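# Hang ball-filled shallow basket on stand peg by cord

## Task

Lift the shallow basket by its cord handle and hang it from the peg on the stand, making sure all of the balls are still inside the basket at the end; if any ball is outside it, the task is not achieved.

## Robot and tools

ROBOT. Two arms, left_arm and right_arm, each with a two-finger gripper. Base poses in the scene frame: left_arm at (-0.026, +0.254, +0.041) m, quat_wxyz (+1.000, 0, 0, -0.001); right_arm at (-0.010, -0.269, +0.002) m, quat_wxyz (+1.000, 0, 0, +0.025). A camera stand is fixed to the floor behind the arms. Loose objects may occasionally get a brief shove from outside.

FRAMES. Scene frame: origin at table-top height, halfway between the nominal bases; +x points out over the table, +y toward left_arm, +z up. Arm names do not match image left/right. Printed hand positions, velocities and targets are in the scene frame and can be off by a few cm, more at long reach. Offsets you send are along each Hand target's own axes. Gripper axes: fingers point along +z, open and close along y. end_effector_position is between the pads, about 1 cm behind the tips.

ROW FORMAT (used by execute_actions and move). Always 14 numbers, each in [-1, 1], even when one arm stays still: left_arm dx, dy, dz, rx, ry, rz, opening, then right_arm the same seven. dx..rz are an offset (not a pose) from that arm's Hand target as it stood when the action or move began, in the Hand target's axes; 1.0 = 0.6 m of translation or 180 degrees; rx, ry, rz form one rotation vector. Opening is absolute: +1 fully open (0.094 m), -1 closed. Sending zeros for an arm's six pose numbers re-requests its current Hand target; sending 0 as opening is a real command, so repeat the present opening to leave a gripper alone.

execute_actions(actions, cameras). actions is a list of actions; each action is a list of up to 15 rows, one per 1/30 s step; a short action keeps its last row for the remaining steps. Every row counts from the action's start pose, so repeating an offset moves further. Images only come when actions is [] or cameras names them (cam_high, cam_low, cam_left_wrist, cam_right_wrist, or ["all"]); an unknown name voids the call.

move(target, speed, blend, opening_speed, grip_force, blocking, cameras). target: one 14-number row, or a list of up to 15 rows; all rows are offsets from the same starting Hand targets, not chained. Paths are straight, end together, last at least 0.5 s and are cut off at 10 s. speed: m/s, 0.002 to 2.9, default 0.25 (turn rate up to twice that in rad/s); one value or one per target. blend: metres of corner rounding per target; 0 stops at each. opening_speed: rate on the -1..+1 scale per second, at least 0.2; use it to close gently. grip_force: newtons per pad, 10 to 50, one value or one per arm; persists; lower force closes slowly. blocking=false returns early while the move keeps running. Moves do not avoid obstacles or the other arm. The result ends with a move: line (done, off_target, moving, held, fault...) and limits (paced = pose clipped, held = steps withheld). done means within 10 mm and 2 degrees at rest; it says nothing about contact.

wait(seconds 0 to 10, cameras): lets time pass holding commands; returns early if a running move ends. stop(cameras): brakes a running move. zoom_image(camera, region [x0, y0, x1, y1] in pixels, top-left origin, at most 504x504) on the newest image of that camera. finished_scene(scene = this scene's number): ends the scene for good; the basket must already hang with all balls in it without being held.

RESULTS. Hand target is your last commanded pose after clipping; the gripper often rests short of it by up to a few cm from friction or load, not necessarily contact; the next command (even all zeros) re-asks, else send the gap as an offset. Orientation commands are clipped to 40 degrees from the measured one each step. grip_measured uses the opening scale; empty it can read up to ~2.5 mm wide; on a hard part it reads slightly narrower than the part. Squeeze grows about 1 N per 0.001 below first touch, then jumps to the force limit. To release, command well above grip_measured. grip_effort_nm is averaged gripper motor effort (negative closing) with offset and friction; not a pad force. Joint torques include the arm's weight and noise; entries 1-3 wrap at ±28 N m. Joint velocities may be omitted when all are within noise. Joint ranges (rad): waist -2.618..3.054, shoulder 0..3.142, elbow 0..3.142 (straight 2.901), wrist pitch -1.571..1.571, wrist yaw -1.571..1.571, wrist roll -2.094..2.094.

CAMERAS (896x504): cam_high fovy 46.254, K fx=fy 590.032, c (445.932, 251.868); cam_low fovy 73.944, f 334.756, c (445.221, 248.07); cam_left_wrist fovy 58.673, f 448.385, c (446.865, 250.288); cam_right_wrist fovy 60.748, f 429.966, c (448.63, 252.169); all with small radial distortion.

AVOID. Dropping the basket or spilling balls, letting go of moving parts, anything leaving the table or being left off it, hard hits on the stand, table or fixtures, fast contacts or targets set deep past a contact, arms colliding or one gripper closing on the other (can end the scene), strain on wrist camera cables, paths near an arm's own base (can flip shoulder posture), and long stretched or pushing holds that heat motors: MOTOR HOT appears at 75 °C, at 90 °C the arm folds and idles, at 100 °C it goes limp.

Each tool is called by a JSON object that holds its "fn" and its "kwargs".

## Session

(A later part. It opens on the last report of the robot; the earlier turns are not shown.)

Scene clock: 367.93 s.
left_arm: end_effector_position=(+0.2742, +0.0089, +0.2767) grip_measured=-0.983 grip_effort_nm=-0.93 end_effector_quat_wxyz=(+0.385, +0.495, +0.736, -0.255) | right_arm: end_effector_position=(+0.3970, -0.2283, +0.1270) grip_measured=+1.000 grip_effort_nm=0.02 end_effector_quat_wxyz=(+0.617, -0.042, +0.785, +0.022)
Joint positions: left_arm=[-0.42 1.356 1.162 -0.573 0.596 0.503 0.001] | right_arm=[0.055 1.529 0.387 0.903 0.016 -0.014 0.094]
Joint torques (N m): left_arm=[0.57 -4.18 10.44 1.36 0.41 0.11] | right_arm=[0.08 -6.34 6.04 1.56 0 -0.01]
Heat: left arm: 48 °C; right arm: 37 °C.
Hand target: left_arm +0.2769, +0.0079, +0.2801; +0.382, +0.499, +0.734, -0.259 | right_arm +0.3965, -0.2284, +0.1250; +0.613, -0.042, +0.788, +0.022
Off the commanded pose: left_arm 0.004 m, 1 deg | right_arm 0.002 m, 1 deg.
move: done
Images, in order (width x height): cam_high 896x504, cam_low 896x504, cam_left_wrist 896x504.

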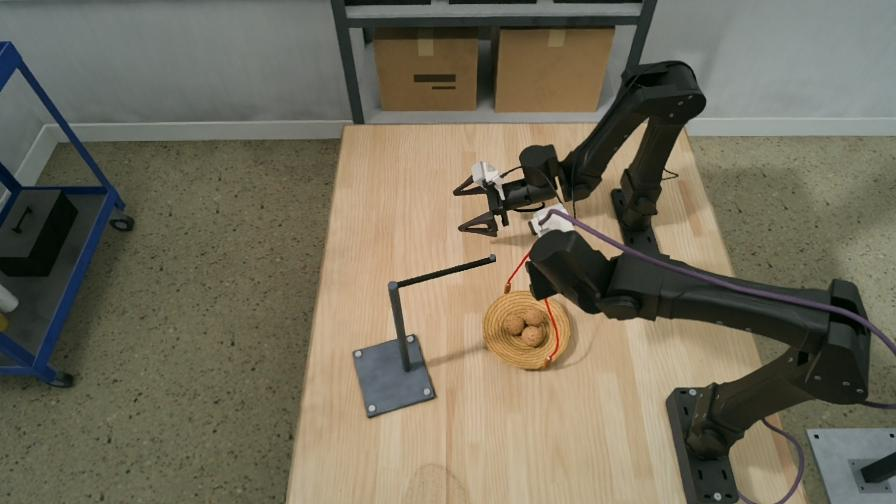

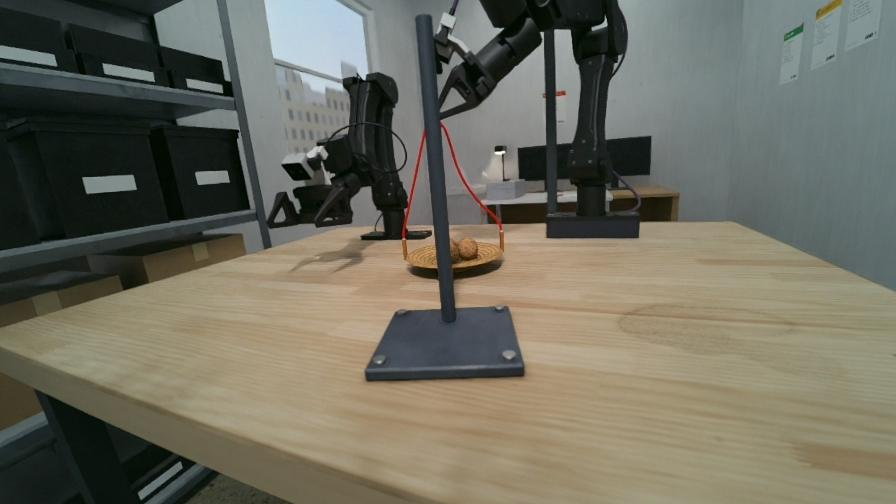

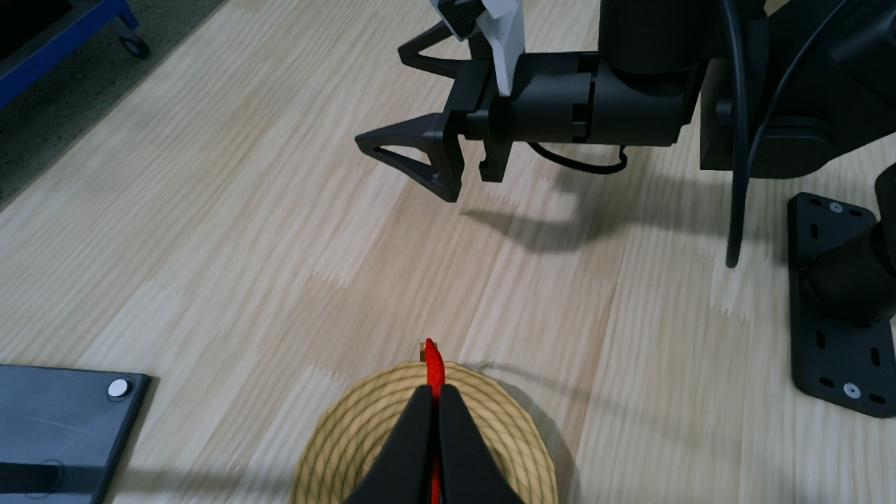

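{"fn": "move", "kwargs": {"target": [-0.0088,0,-0.0455,0,0,0,-1,0,0,0,0,0,0,1], "speed": 0.03, "cameras": ["cam_low","cam_left_wrist"]}}

{"fn": "zoom_image", "kwargs": {"camera": "cam_low", "region": [380, 90, 540, 290]}}

Scene clock: 379.03 s.
left_arm: end_effector_position=(+0.2722, +0.0254, +0.2831) grip_measured=-0.983 grip_effort_nm=-0.93 end_effector_quat_wxyz=(+0.368, +0.493, +0.745, -0.256) | right_arm: end_effector_position=(+0.3970, -0.2283, +0.1270) grip_measured=+1.000 grip_effort_nm=0.02 end_effector_quat_wxyz=(+0.617, -0.042, +0.785, +0.022)
Joint positions: left_arm=[-0.368 1.356 1.217 -0.693 0.628 0.548 0.001] | right_arm=[0.055 1.529 0.387 0.903 0.016 -0.014 0.094]
Joint torques (N m): left_arm=[0.58 -7.61 10.36 1.29 0.47 0.1] | right_arm=[0.08 -6.35 6.09 1.57 0.01 -0.01]
Heat: left arm: 49 °C; right arm: 37 °C.
Hand target: left_arm +0.2698, +0.0260, +0.3000; +0.382, +0.498, +0.734, -0.259 | right_arm +0.3965, -0.2284, +0.1250; +0.613, -0.042, +0.788, +0.022
Off the commanded pose: left_arm 0.017 m, 2 deg | right_arm 0.002 m, 1 deg.
move: off_target (left_arm)
Images, in order (width x height): cam_low 896x504, cam_left_wrist 896x504.

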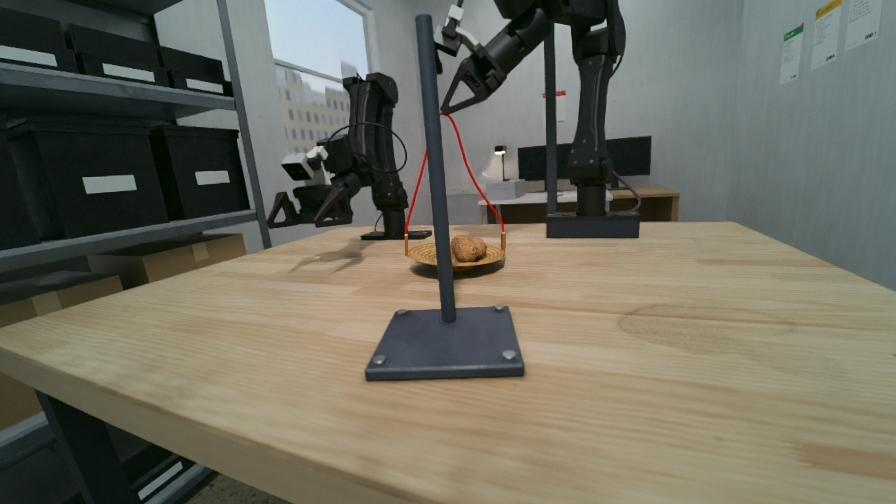

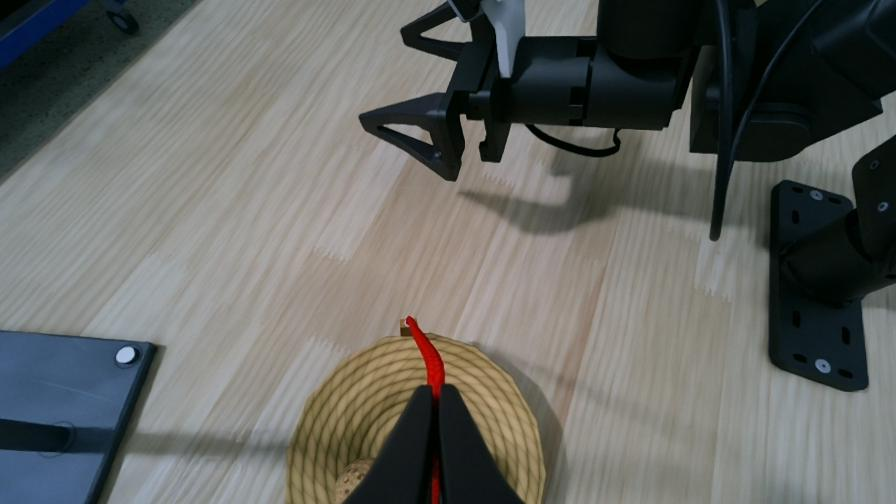

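Scaled by 2.520 from the camera's 896x504 image, which has a finer 1280x720 frame.

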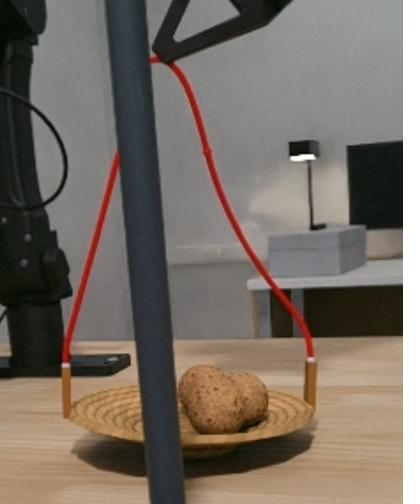

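{"fn": "move", "kwargs": {"target": [0.0213,0.0333,-0.0217,0,0,0,-1,0,0,0,0,0,0,1], "speed": 0.03, "cameras": ["cam_low","cam_left_wrist","cam_high"]}}

{"fn": "zoom_image", "kwargs": {"camera": "cam_low", "region": [380, 90, 540, 290]}}

{"fn": "zoom_image", "kwargs": {"camera": "cam_high", "region": [440, 230, 620, 390]}}

Scene clock: 392.30 s.
left_arm: end_effector_position=(+0.2804, +0.0520, +0.2869) grip_measured=-0.983 grip_effort_nm=-0.93 end_effector_quat_wxyz=(+0.375, +0.493, +0.743, -0.252) | right_arm: end_effector_position=(+0.3970, -0.2283, +0.1270) grip_measured=+1.000 grip_effort_nm=0.02 end_effector_quat_wxyz=(+0.617, -0.042, +0.785, +0.022)
Joint positions: left_arm=[-0.264 1.356 1.235 -0.754 0.69 0.646 0.001] | right_arm=[0.055 1.529 0.387 0.903 0.016 -0.014 0.094]
Joint torques (N m): left_arm=[0.51 -4.89 10.52 1.26 0.57 0.1] | right_arm=[0.05 -6.35 6.05 1.56 0.01 -0.02]
Motor temperatures (°C): left_arm=[24 32 50 38 27 26 30] | right_arm=[26 30 36 37 24 24 25]
Heat: left arm: 50 °C; right arm: 37 °C.
Hand target: left_arm +0.2817, +0.0500, +0.2972; +0.382, +0.499, +0.734, -0.259 | right_arm +0.3965, -0.2284, +0.1250; +0.613, -0.042, +0.788, +0.022
Off the commanded pose: left_arm 0.010 m, 2 deg | right_arm 0.002 m, 1 deg.
move: done
Images, in order (width x height): cam_high 896x504, cam_low 896x504, cam_left_wrist 896x504.

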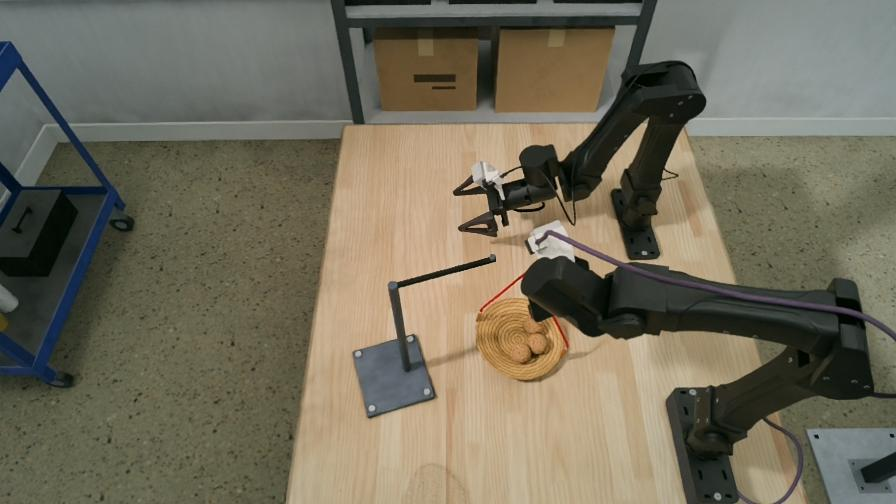

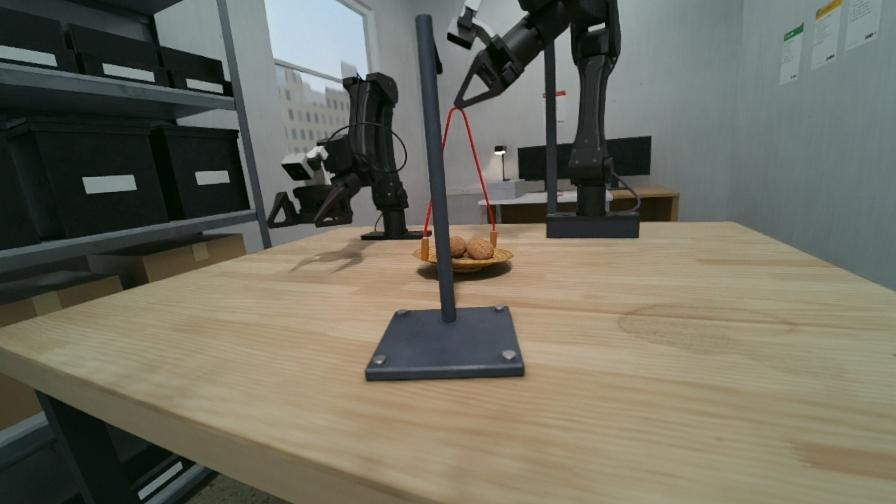

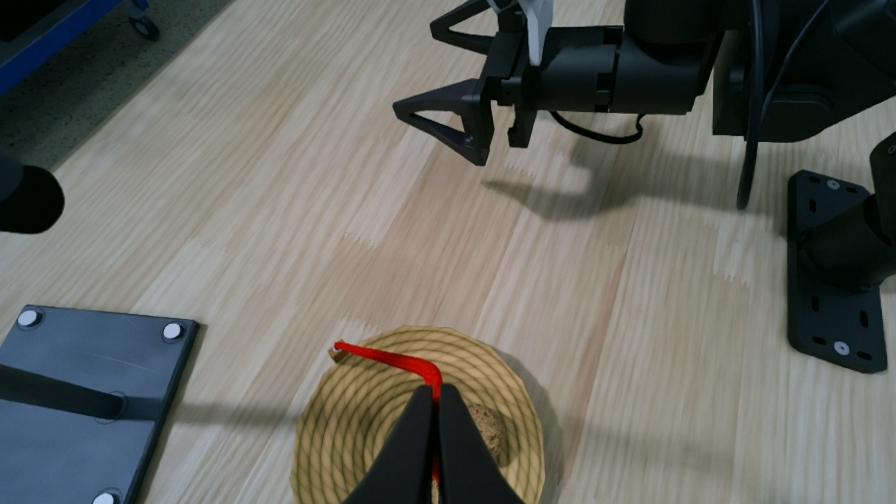

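Scaled by 2.520 from the camera's 896x504 image, which has a finer 1280x720 frame.

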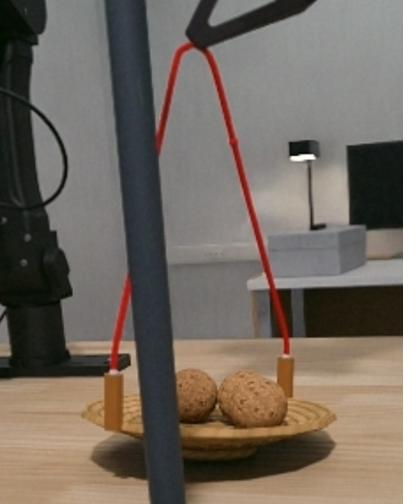

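Scaled by 2.800 from the camera's 896x504 image, which has a finer 1280x720 frame.

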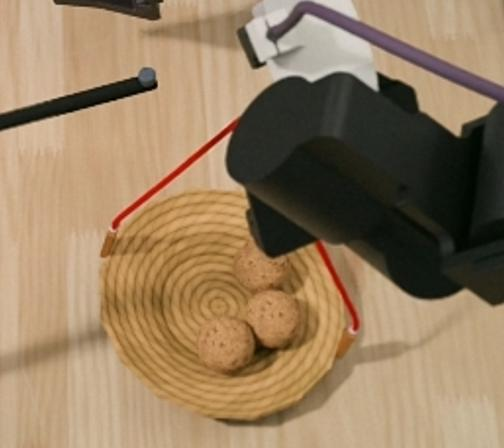

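{"fn": "move", "kwargs": {"target": [-0.0358,0.0012,-0.007,0,0,0,-1,0,0,0,0,0,0,1], "speed": 0.02, "cameras": ["cam_low","cam_left_wrist","cam_high"]}}

{"fn": "zoom_image", "kwargs": {"camera": "cam_low", "region": [380, 90, 540, 290]}}

{"fn": "zoom_image", "kwargs": {"camera": "cam_high", "region": [440, 230, 620, 390]}}

Scene clock: 409.40 s.
left_arm: end_effector_position=(+0.2839, +0.0478, +0.3061) grip_measured=-0.983 grip_effort_nm=-0.92 end_effector_quat_wxyz=(+0.375, +0.495, +0.743, -0.251) | right_arm: end_effector_position=(+0.3970, -0.2283, +0.1270) grip_measured=+1.000 grip_effort_nm=0.02 end_effector_quat_wxyz=(+0.617, -0.042, +0.785, +0.022)
Joint positions: left_arm=[-0.276 1.384 1.335 -0.821 0.683 0.639 0.001] | right_arm=[0.055 1.529 0.387 0.903 0.016 -0.014 0.094]
Joint torques (N m): left_arm=[-0.5 -4.81 10.77 1.41 0.52 -0.04] | right_arm=[0.09 -6.37 6.09 1.56 0.01 -0.02]
Heat: left arm: 51 °C; right arm: 37 °C.
Hand target: left_arm +0.2857, +0.0420, +0.3172; +0.382, +0.499, +0.734, -0.259 | right_arm +0.3965, -0.2284, +0.1250; +0.613, -0.042, +0.788, +0.022
Off the commanded pose: left_arm 0.013 m, 2 deg | right_arm 0.002 m, 1 deg.
move: off_target (left_arm)
Images, in order (width x height): cam_high 896x504, cam_low 896x504, cam_left_wrist 896x504.

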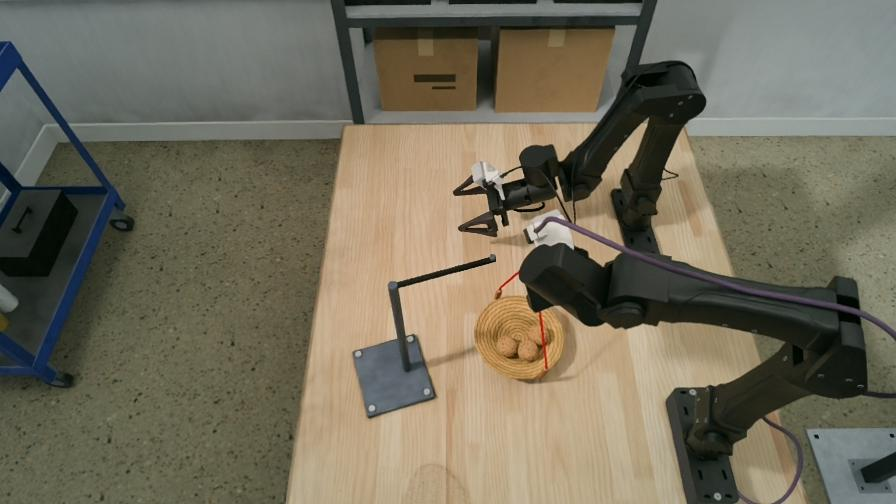

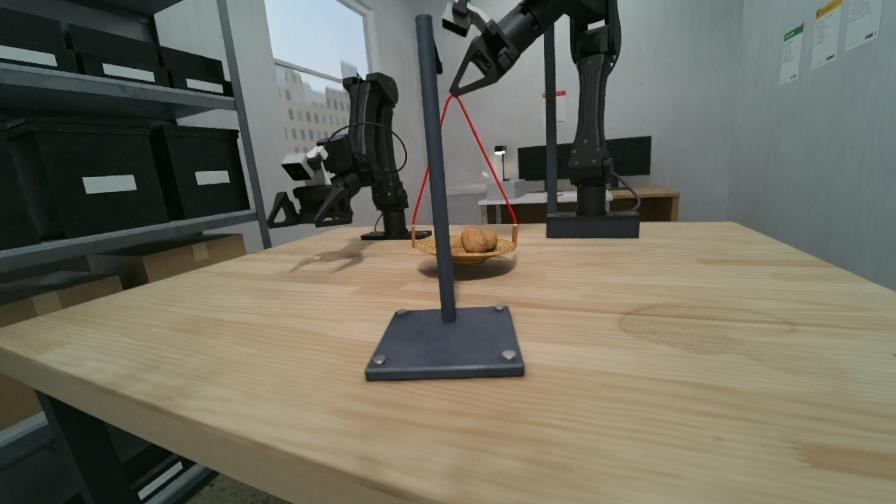

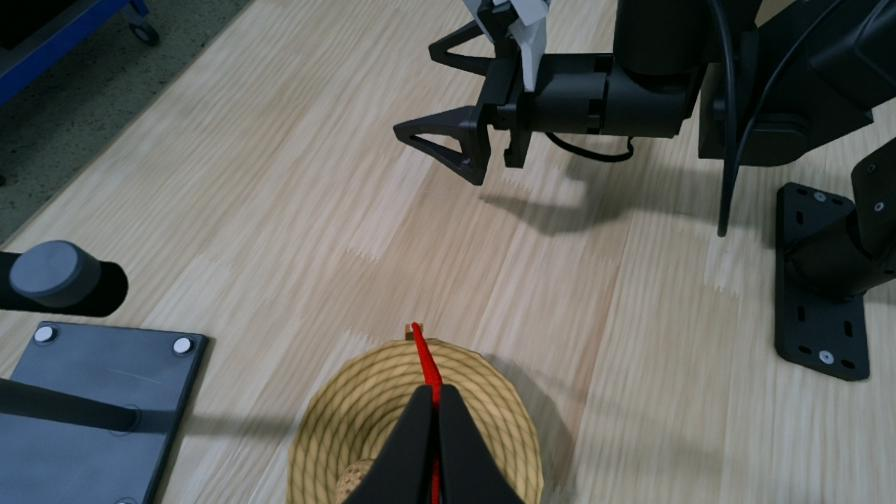

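Scaled by 2.520 from the camera's 896x504 image, which has a finer 1280x720 frame.

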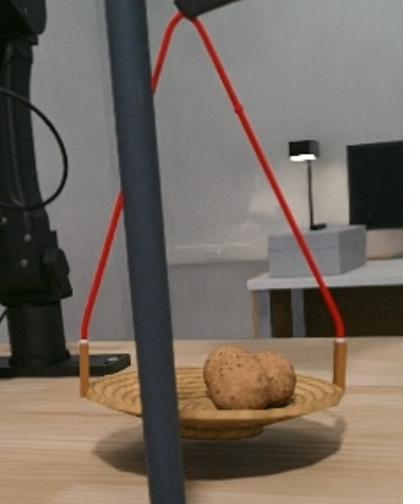

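Scaled by 2.800 from the camera's 896x504 image, which has a finer 1280x720 frame.

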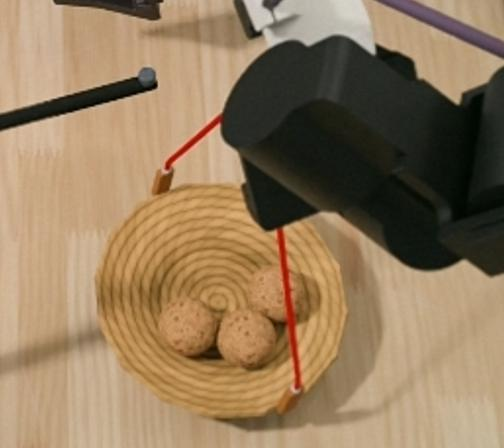

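{"fn": "move", "kwargs": {"target": [-0.041,0,-0.0287,0,0,0,-1,0,0,0,0,0,0,1], "speed": 0.03, "cameras": ["cam_low","cam_left_wrist","cam_high"]}}

{"fn": "zoom_image", "kwargs": {"camera": "cam_low", "region": [380, 70, 540, 290]}}

{"fn": "zoom_image", "kwargs": {"camera": "cam_high", "region": [440, 230, 620, 390]}}

Scene clock: 430.83 s.
left_arm: end_effector_position=(+0.2849, +0.0478, +0.3368) grip_measured=-0.983 grip_effort_nm=-0.92 end_effector_quat_wxyz=(+0.375, +0.494, +0.743, -0.251) | right_arm: end_effector_position=(+0.3970, -0.2283, +0.1270) grip_measured=+1.000 grip_effort_nm=0.02 end_effector_quat_wxyz=(+0.617, -0.042, +0.785, +0.022)
Joint positions: left_arm=[-0.276 1.415 1.485 -0.938 0.681 0.638 0.001] | right_arm=[0.055 1.529 0.387 0.903 0.016 -0.014 0.094]
Joint torques (N m): left_arm=[-0.51 -4.92 10.48 1.4 0.51 -0.04] | right_arm=[0.05 -6.34 6.06 1.57 0.01 -0.02]
Heat: left arm: 52 °C; right arm: 37 °C.
Hand target: left_arm +0.2857, +0.0420, +0.3472; +0.382, +0.499, +0.734, -0.259 | right_arm +0.3965, -0.2284, +0.1250; +0.613, -0.042, +0.788, +0.022
Off the commanded pose: left_arm 0.012 m, 2 deg | right_arm 0.002 m, 1 deg.
move: off_target (left_arm)
Images, in order (width x height): cam_high 896x504, cam_low 896x504, cam_left_wrist 896x504.

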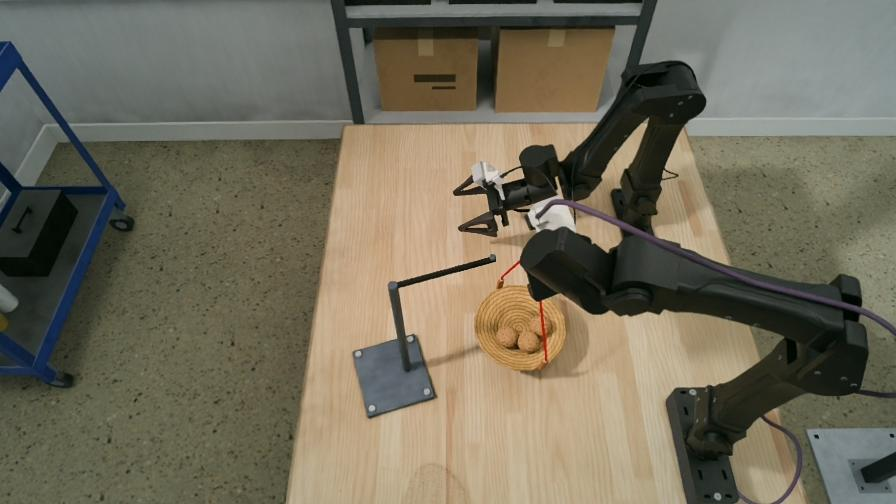

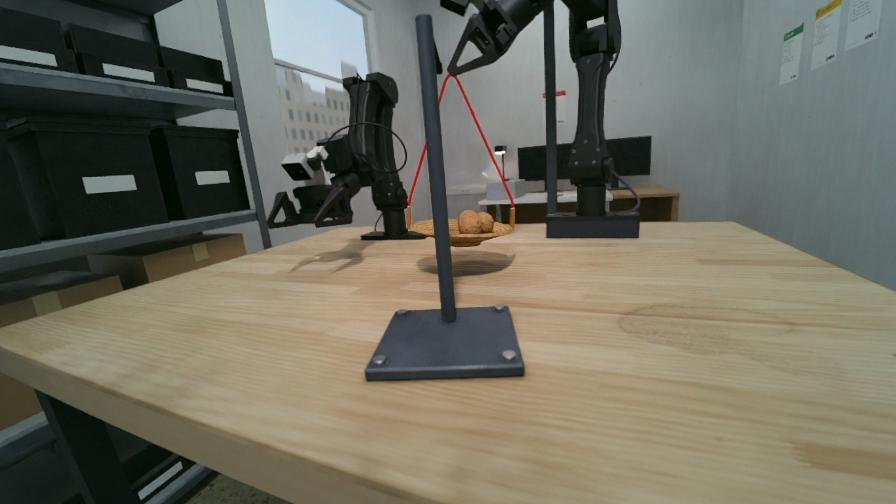

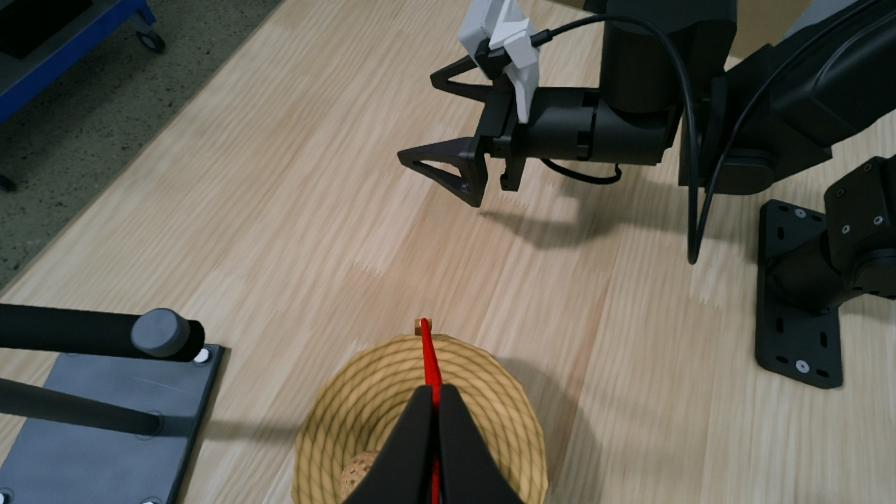

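Scaled by 2.291 from the camera's 896x504 image, which has a finer 1280x720 frame.

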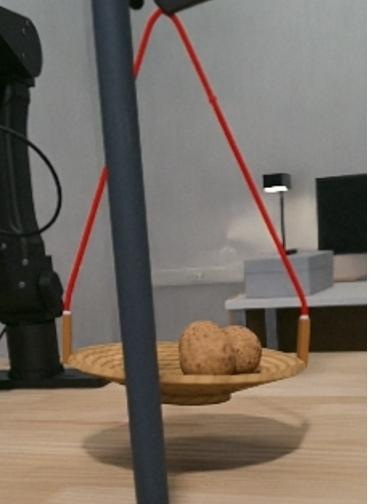

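Scaled by 2.800 from the camera's 896x504 image, which has a finer 1280x720 frame.

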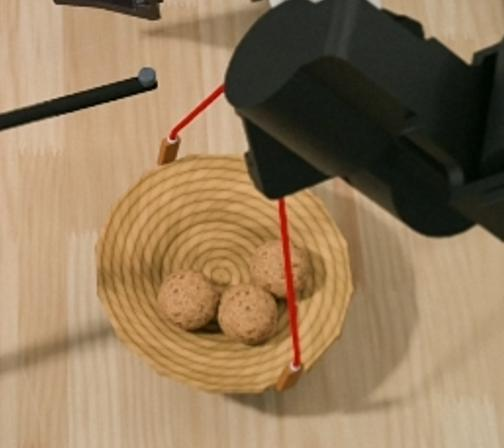

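{"fn": "move", "kwargs": {"target": [-0.0643,0.0178,-0.0102,0.0198,-0.0556,0.0114,-1,0,0,0,0,0,0,1], "speed": 0.04, "cameras": ["cam_low","cam_left_wrist","cam_high"]}}

{"fn": "zoom_image", "kwargs": {"camera": "cam_low", "region": [380, 0, 540, 260]}}

{"fn": "zoom_image", "kwargs": {"camera": "cam_high", "region": [380, 210, 600, 390]}}

Scene clock: 461.87 s.
left_arm: end_effector_position=(+0.2956, +0.0336, +0.3659) grip_measured=-0.983 grip_effort_nm=-0.92 end_effector_quat_wxyz=(+0.412, +0.495, +0.699, -0.310) | right_arm: end_effector_position=(+0.3970, -0.2283, +0.1270) grip_measured=+1.000 grip_effort_nm=0.03 end_effector_quat_wxyz=(+0.617, -0.042, +0.785, +0.022)
Joint positions: left_arm=[-0.246 1.462 1.536 -0.858 0.848 0.614 0.001] | right_arm=[0.055 1.529 0.387 0.903 0.016 -0.014 0.094]
Joint torques (N m): left_arm=[0.58 -5.3 10.61 1.86 0.66 -0.03] | right_arm=[0.05 -6.35 6.02 1.56 0 -0.01]
Heat: left arm: 49 °C; right arm: 37 °C.
Hand target: left_arm +0.3019, +0.0299, +0.3822; +0.433, +0.499, +0.680, -0.317 | right_arm +0.3965, -0.2284, +0.1250; +0.613, -0.042, +0.788, +0.022
Off the commanded pose: left_arm 0.018 m, 3 deg | right_arm 0.002 m, 1 deg.
move: off_target (left_arm)
Images, in order (width x height): cam_high 896x504, cam_low 896x504, cam_left_wrist 896x504.

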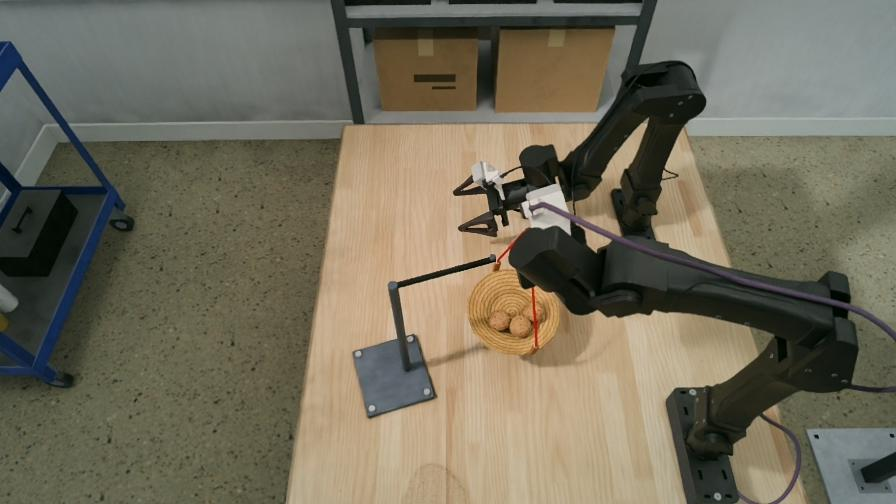

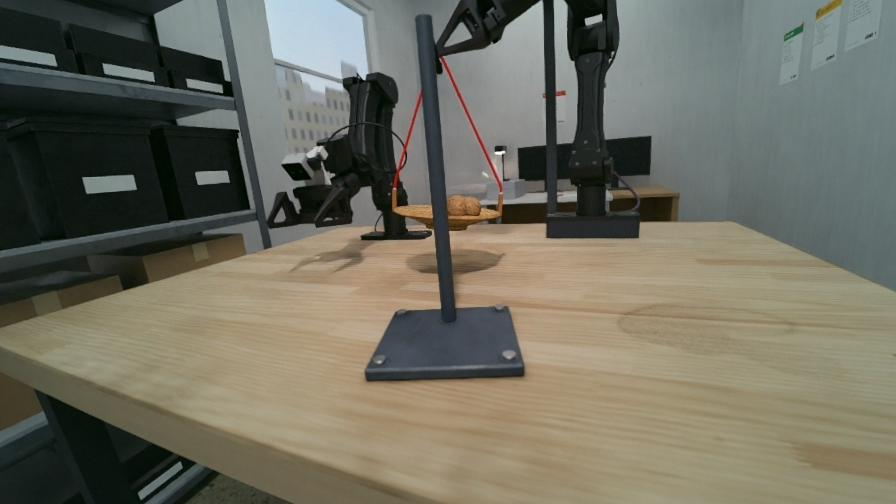

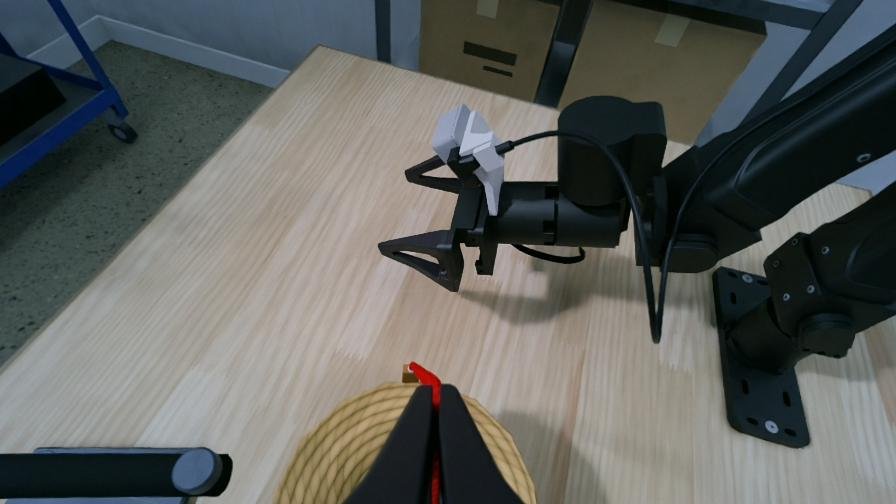

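Scaled by 1.938 from the camera's 896x504 image, which has a finer 1280x720 frame.

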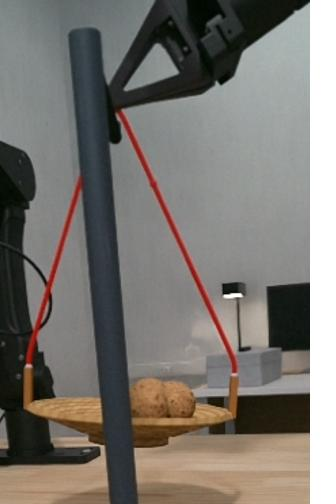

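Scaled by 2.291 from the camera's 896x504 image, which has a finer 1280x720 frame.

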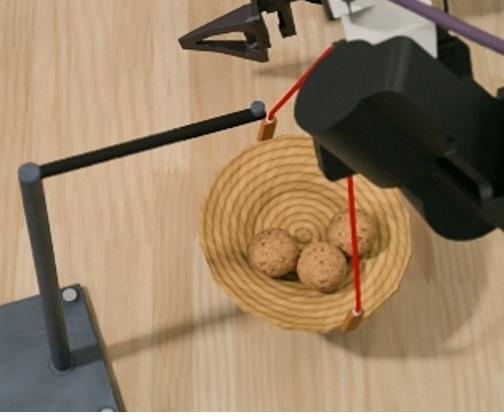

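{"fn": "move", "kwargs": {"target": [0.0012,0.0848,-0.0025,0,0,0,-1,0,0,0,0,0,0,1], "speed": 0.04, "cameras": ["cam_low","cam_left_wrist","cam_high"]}}

{"fn": "zoom_image", "kwargs": {"camera": "cam_low", "region": [380, 0, 540, 260]}}

{"fn": "zoom_image", "kwargs": {"camera": "cam_high", "region": [380, 210, 600, 390]}}

Scene clock: 485.43 s.
left_arm: end_effector_position=(+0.3485, +0.0490, +0.3729) grip_measured=-0.983 grip_effort_nm=-0.92 end_effector_quat_wxyz=(+0.426, +0.492, +0.694, -0.307) | right_arm: end_effector_position=(+0.3970, -0.2283, +0.1270) grip_measured=+1.000 grip_effort_nm=0.02 end_effector_quat_wxyz=(+0.617, -0.042, +0.785, +0.022)
Joint positions: left_arm=[-0.161 1.644 1.735 -0.905 0.906 0.687 0.001] | right_arm=[0.055 1.529 0.387 0.903 0.016 -0.014 0.094]
Joint torques (N m): left_arm=[0.51 -6.95 10.45 1.36 0.74 0.11] | right_arm=[0.06 -6.37 6.06 1.55 0.01 0]
Heat: left arm: 50 °C; right arm: 37 °C.
Hand target: left_arm +0.3499, +0.0469, +0.3823; +0.433, +0.499, +0.680, -0.317 | right_arm +0.3965, -0.2284, +0.1250; +0.613, -0.042, +0.788, +0.022
Off the commanded pose: left_arm 0.010 m, 2 deg | right_arm 0.002 m, 1 deg.
move: done
Images, in order (width x height): cam_high 896x504, cam_low 896x504, cam_left_wrist 896x504.

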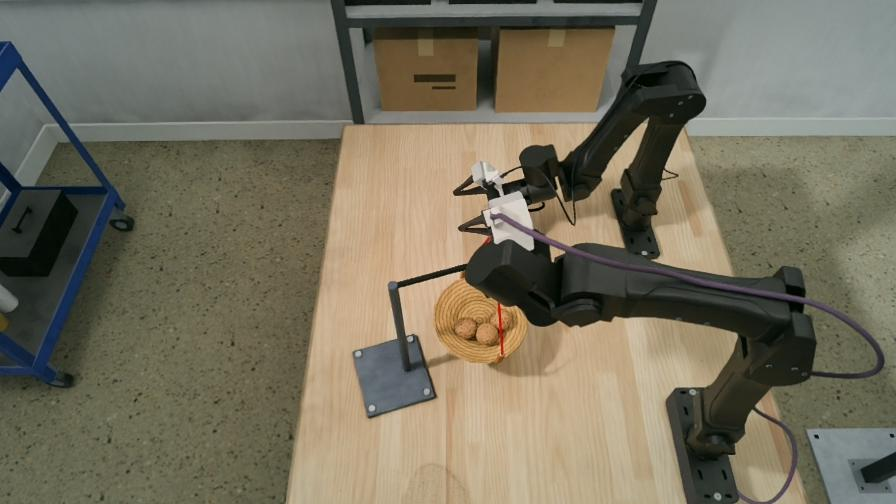

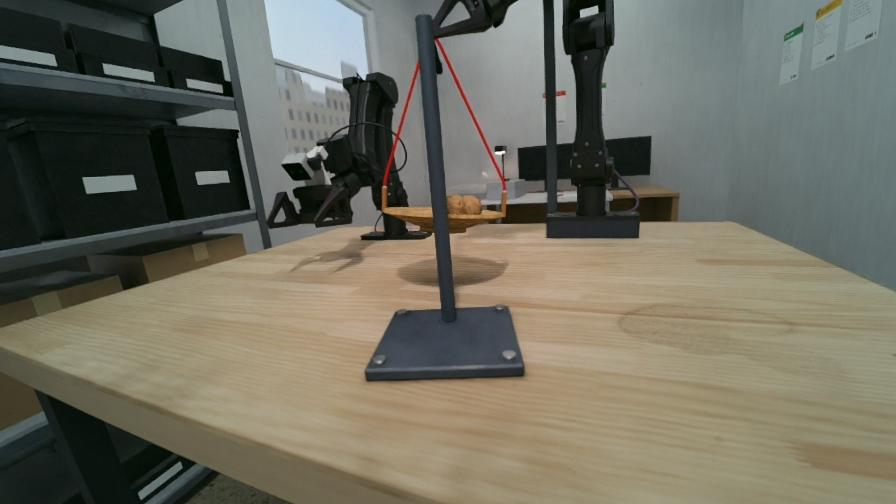

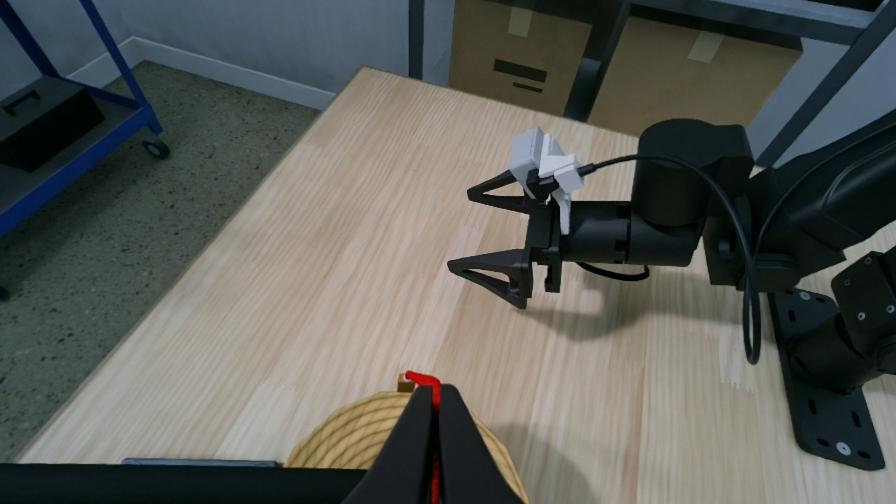

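Scaled by 1.938 from the camera's 896x504 image, which has a finer 1280x720 frame.

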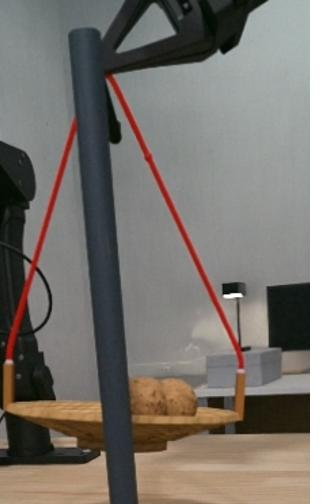

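Scaled by 2.291 from the camera's 896x504 image, which has a finer 1280x720 frame.

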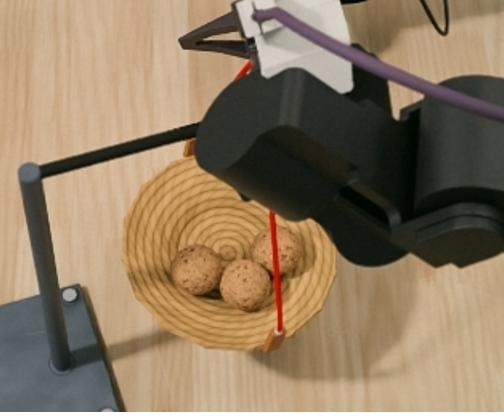

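{"fn": "move", "kwargs": {"target": [0.0041,0.0747,-0.0087,0,0,0,-1,0,0,0,0,0,0,1], "speed": 0.04, "cameras": ["cam_low","cam_left_wrist","cam_high"]}}

{"fn": "zoom_image", "kwargs": {"camera": "cam_low", "region": [380, 0, 540, 260]}}

{"fn": "zoom_image", "kwargs": {"camera": "cam_high", "region": [380, 210, 600, 390]}}

Scene clock: 495.37 s.
left_arm: end_effector_position=(+0.3892, +0.0677, +0.3755) grip_measured=-0.983 grip_effort_nm=-0.92 end_effector_quat_wxyz=(+0.428, +0.493, +0.693, -0.305) | right_arm: end_effector_position=(+0.3970, -0.2283, +0.1270) grip_measured=+1.000 grip_effort_nm=0.02 end_effector_quat_wxyz=(+0.617, -0.042, +0.785, +0.022)
Joint positions: left_arm=[-0.093 1.82 1.967 -1.025 0.949 0.774 0.001] | right_arm=[0.055 1.529 0.387 0.903 0.016 -0.014 0.094]
Joint torques (N m): left_arm=[0.53 -8.29 10.13 1.22 0.79 0.1] | right_arm=[0.05 -6.35 6.04 1.56 0 -0.02]
Heat: left arm: 50 °C; right arm: 37 °C.
Hand target: left_arm +0.3910, +0.0658, +0.3821; +0.433, +0.499, +0.680, -0.317 | right_arm +0.3965, -0.2284, +0.1250; +0.613, -0.042, +0.788, +0.022
Off the commanded pose: left_arm 0.007 m, 2 deg | right_arm 0.002 m, 1 deg.
move: done
Images, in order (width x height): cam_high 896x504, cam_low 896x504, cam_left_wrist 896x504.

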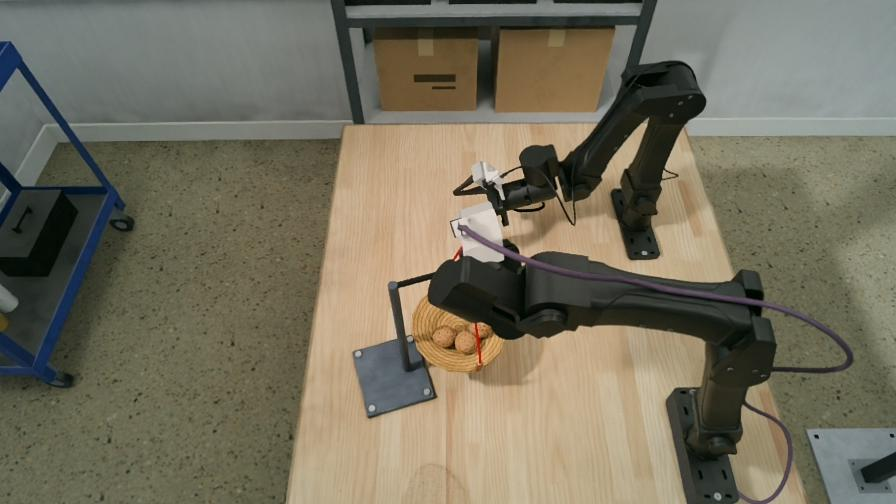

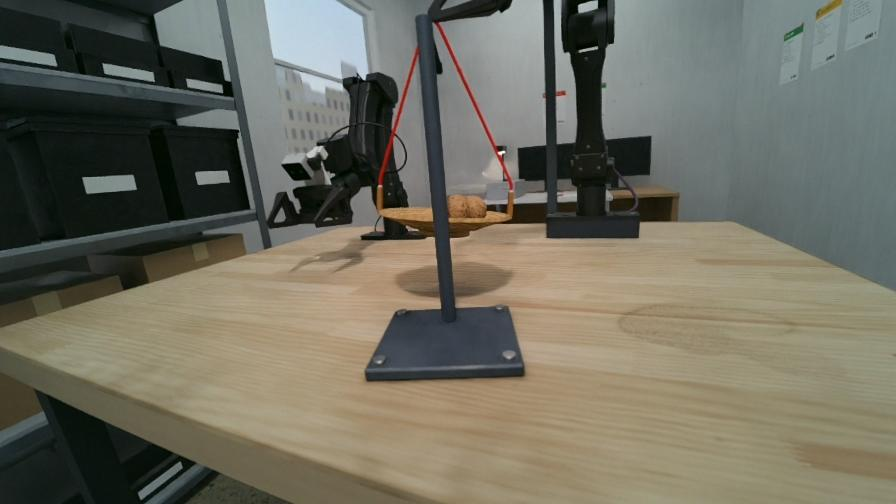

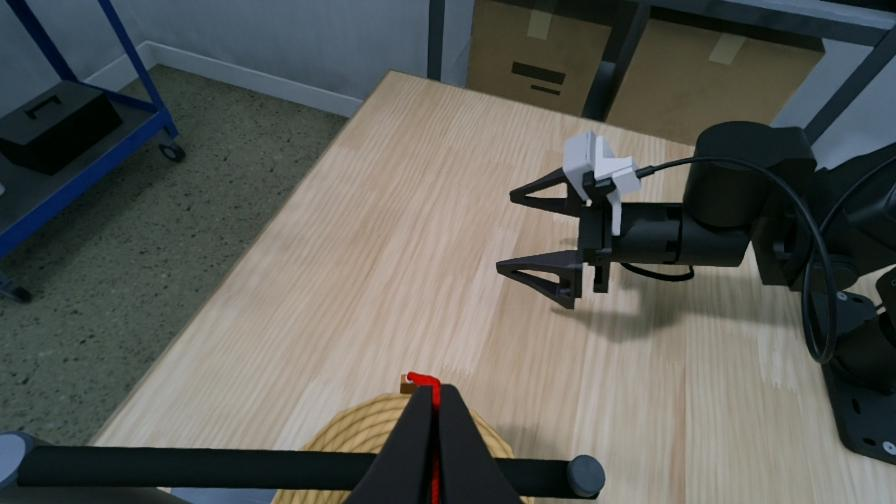

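Scaled by 1.938 from the camera's 896x504 image, which has a finer 1280x720 frame.

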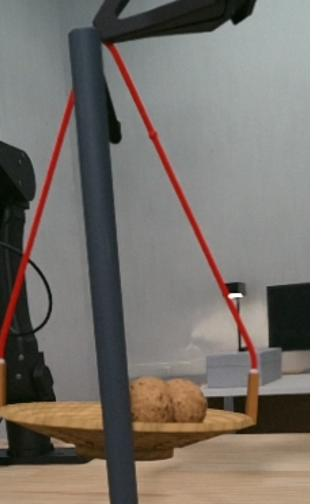

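Scaled by 2.291 from the camera's 896x504 image, which has a finer 1280x720 frame.

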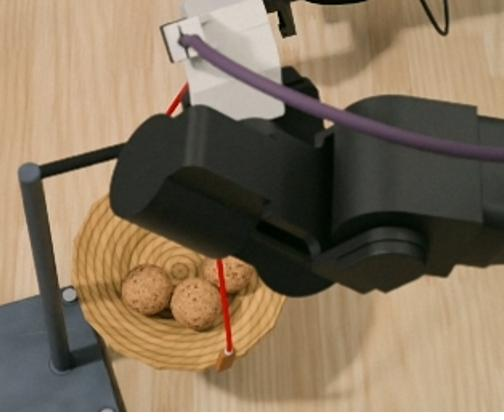

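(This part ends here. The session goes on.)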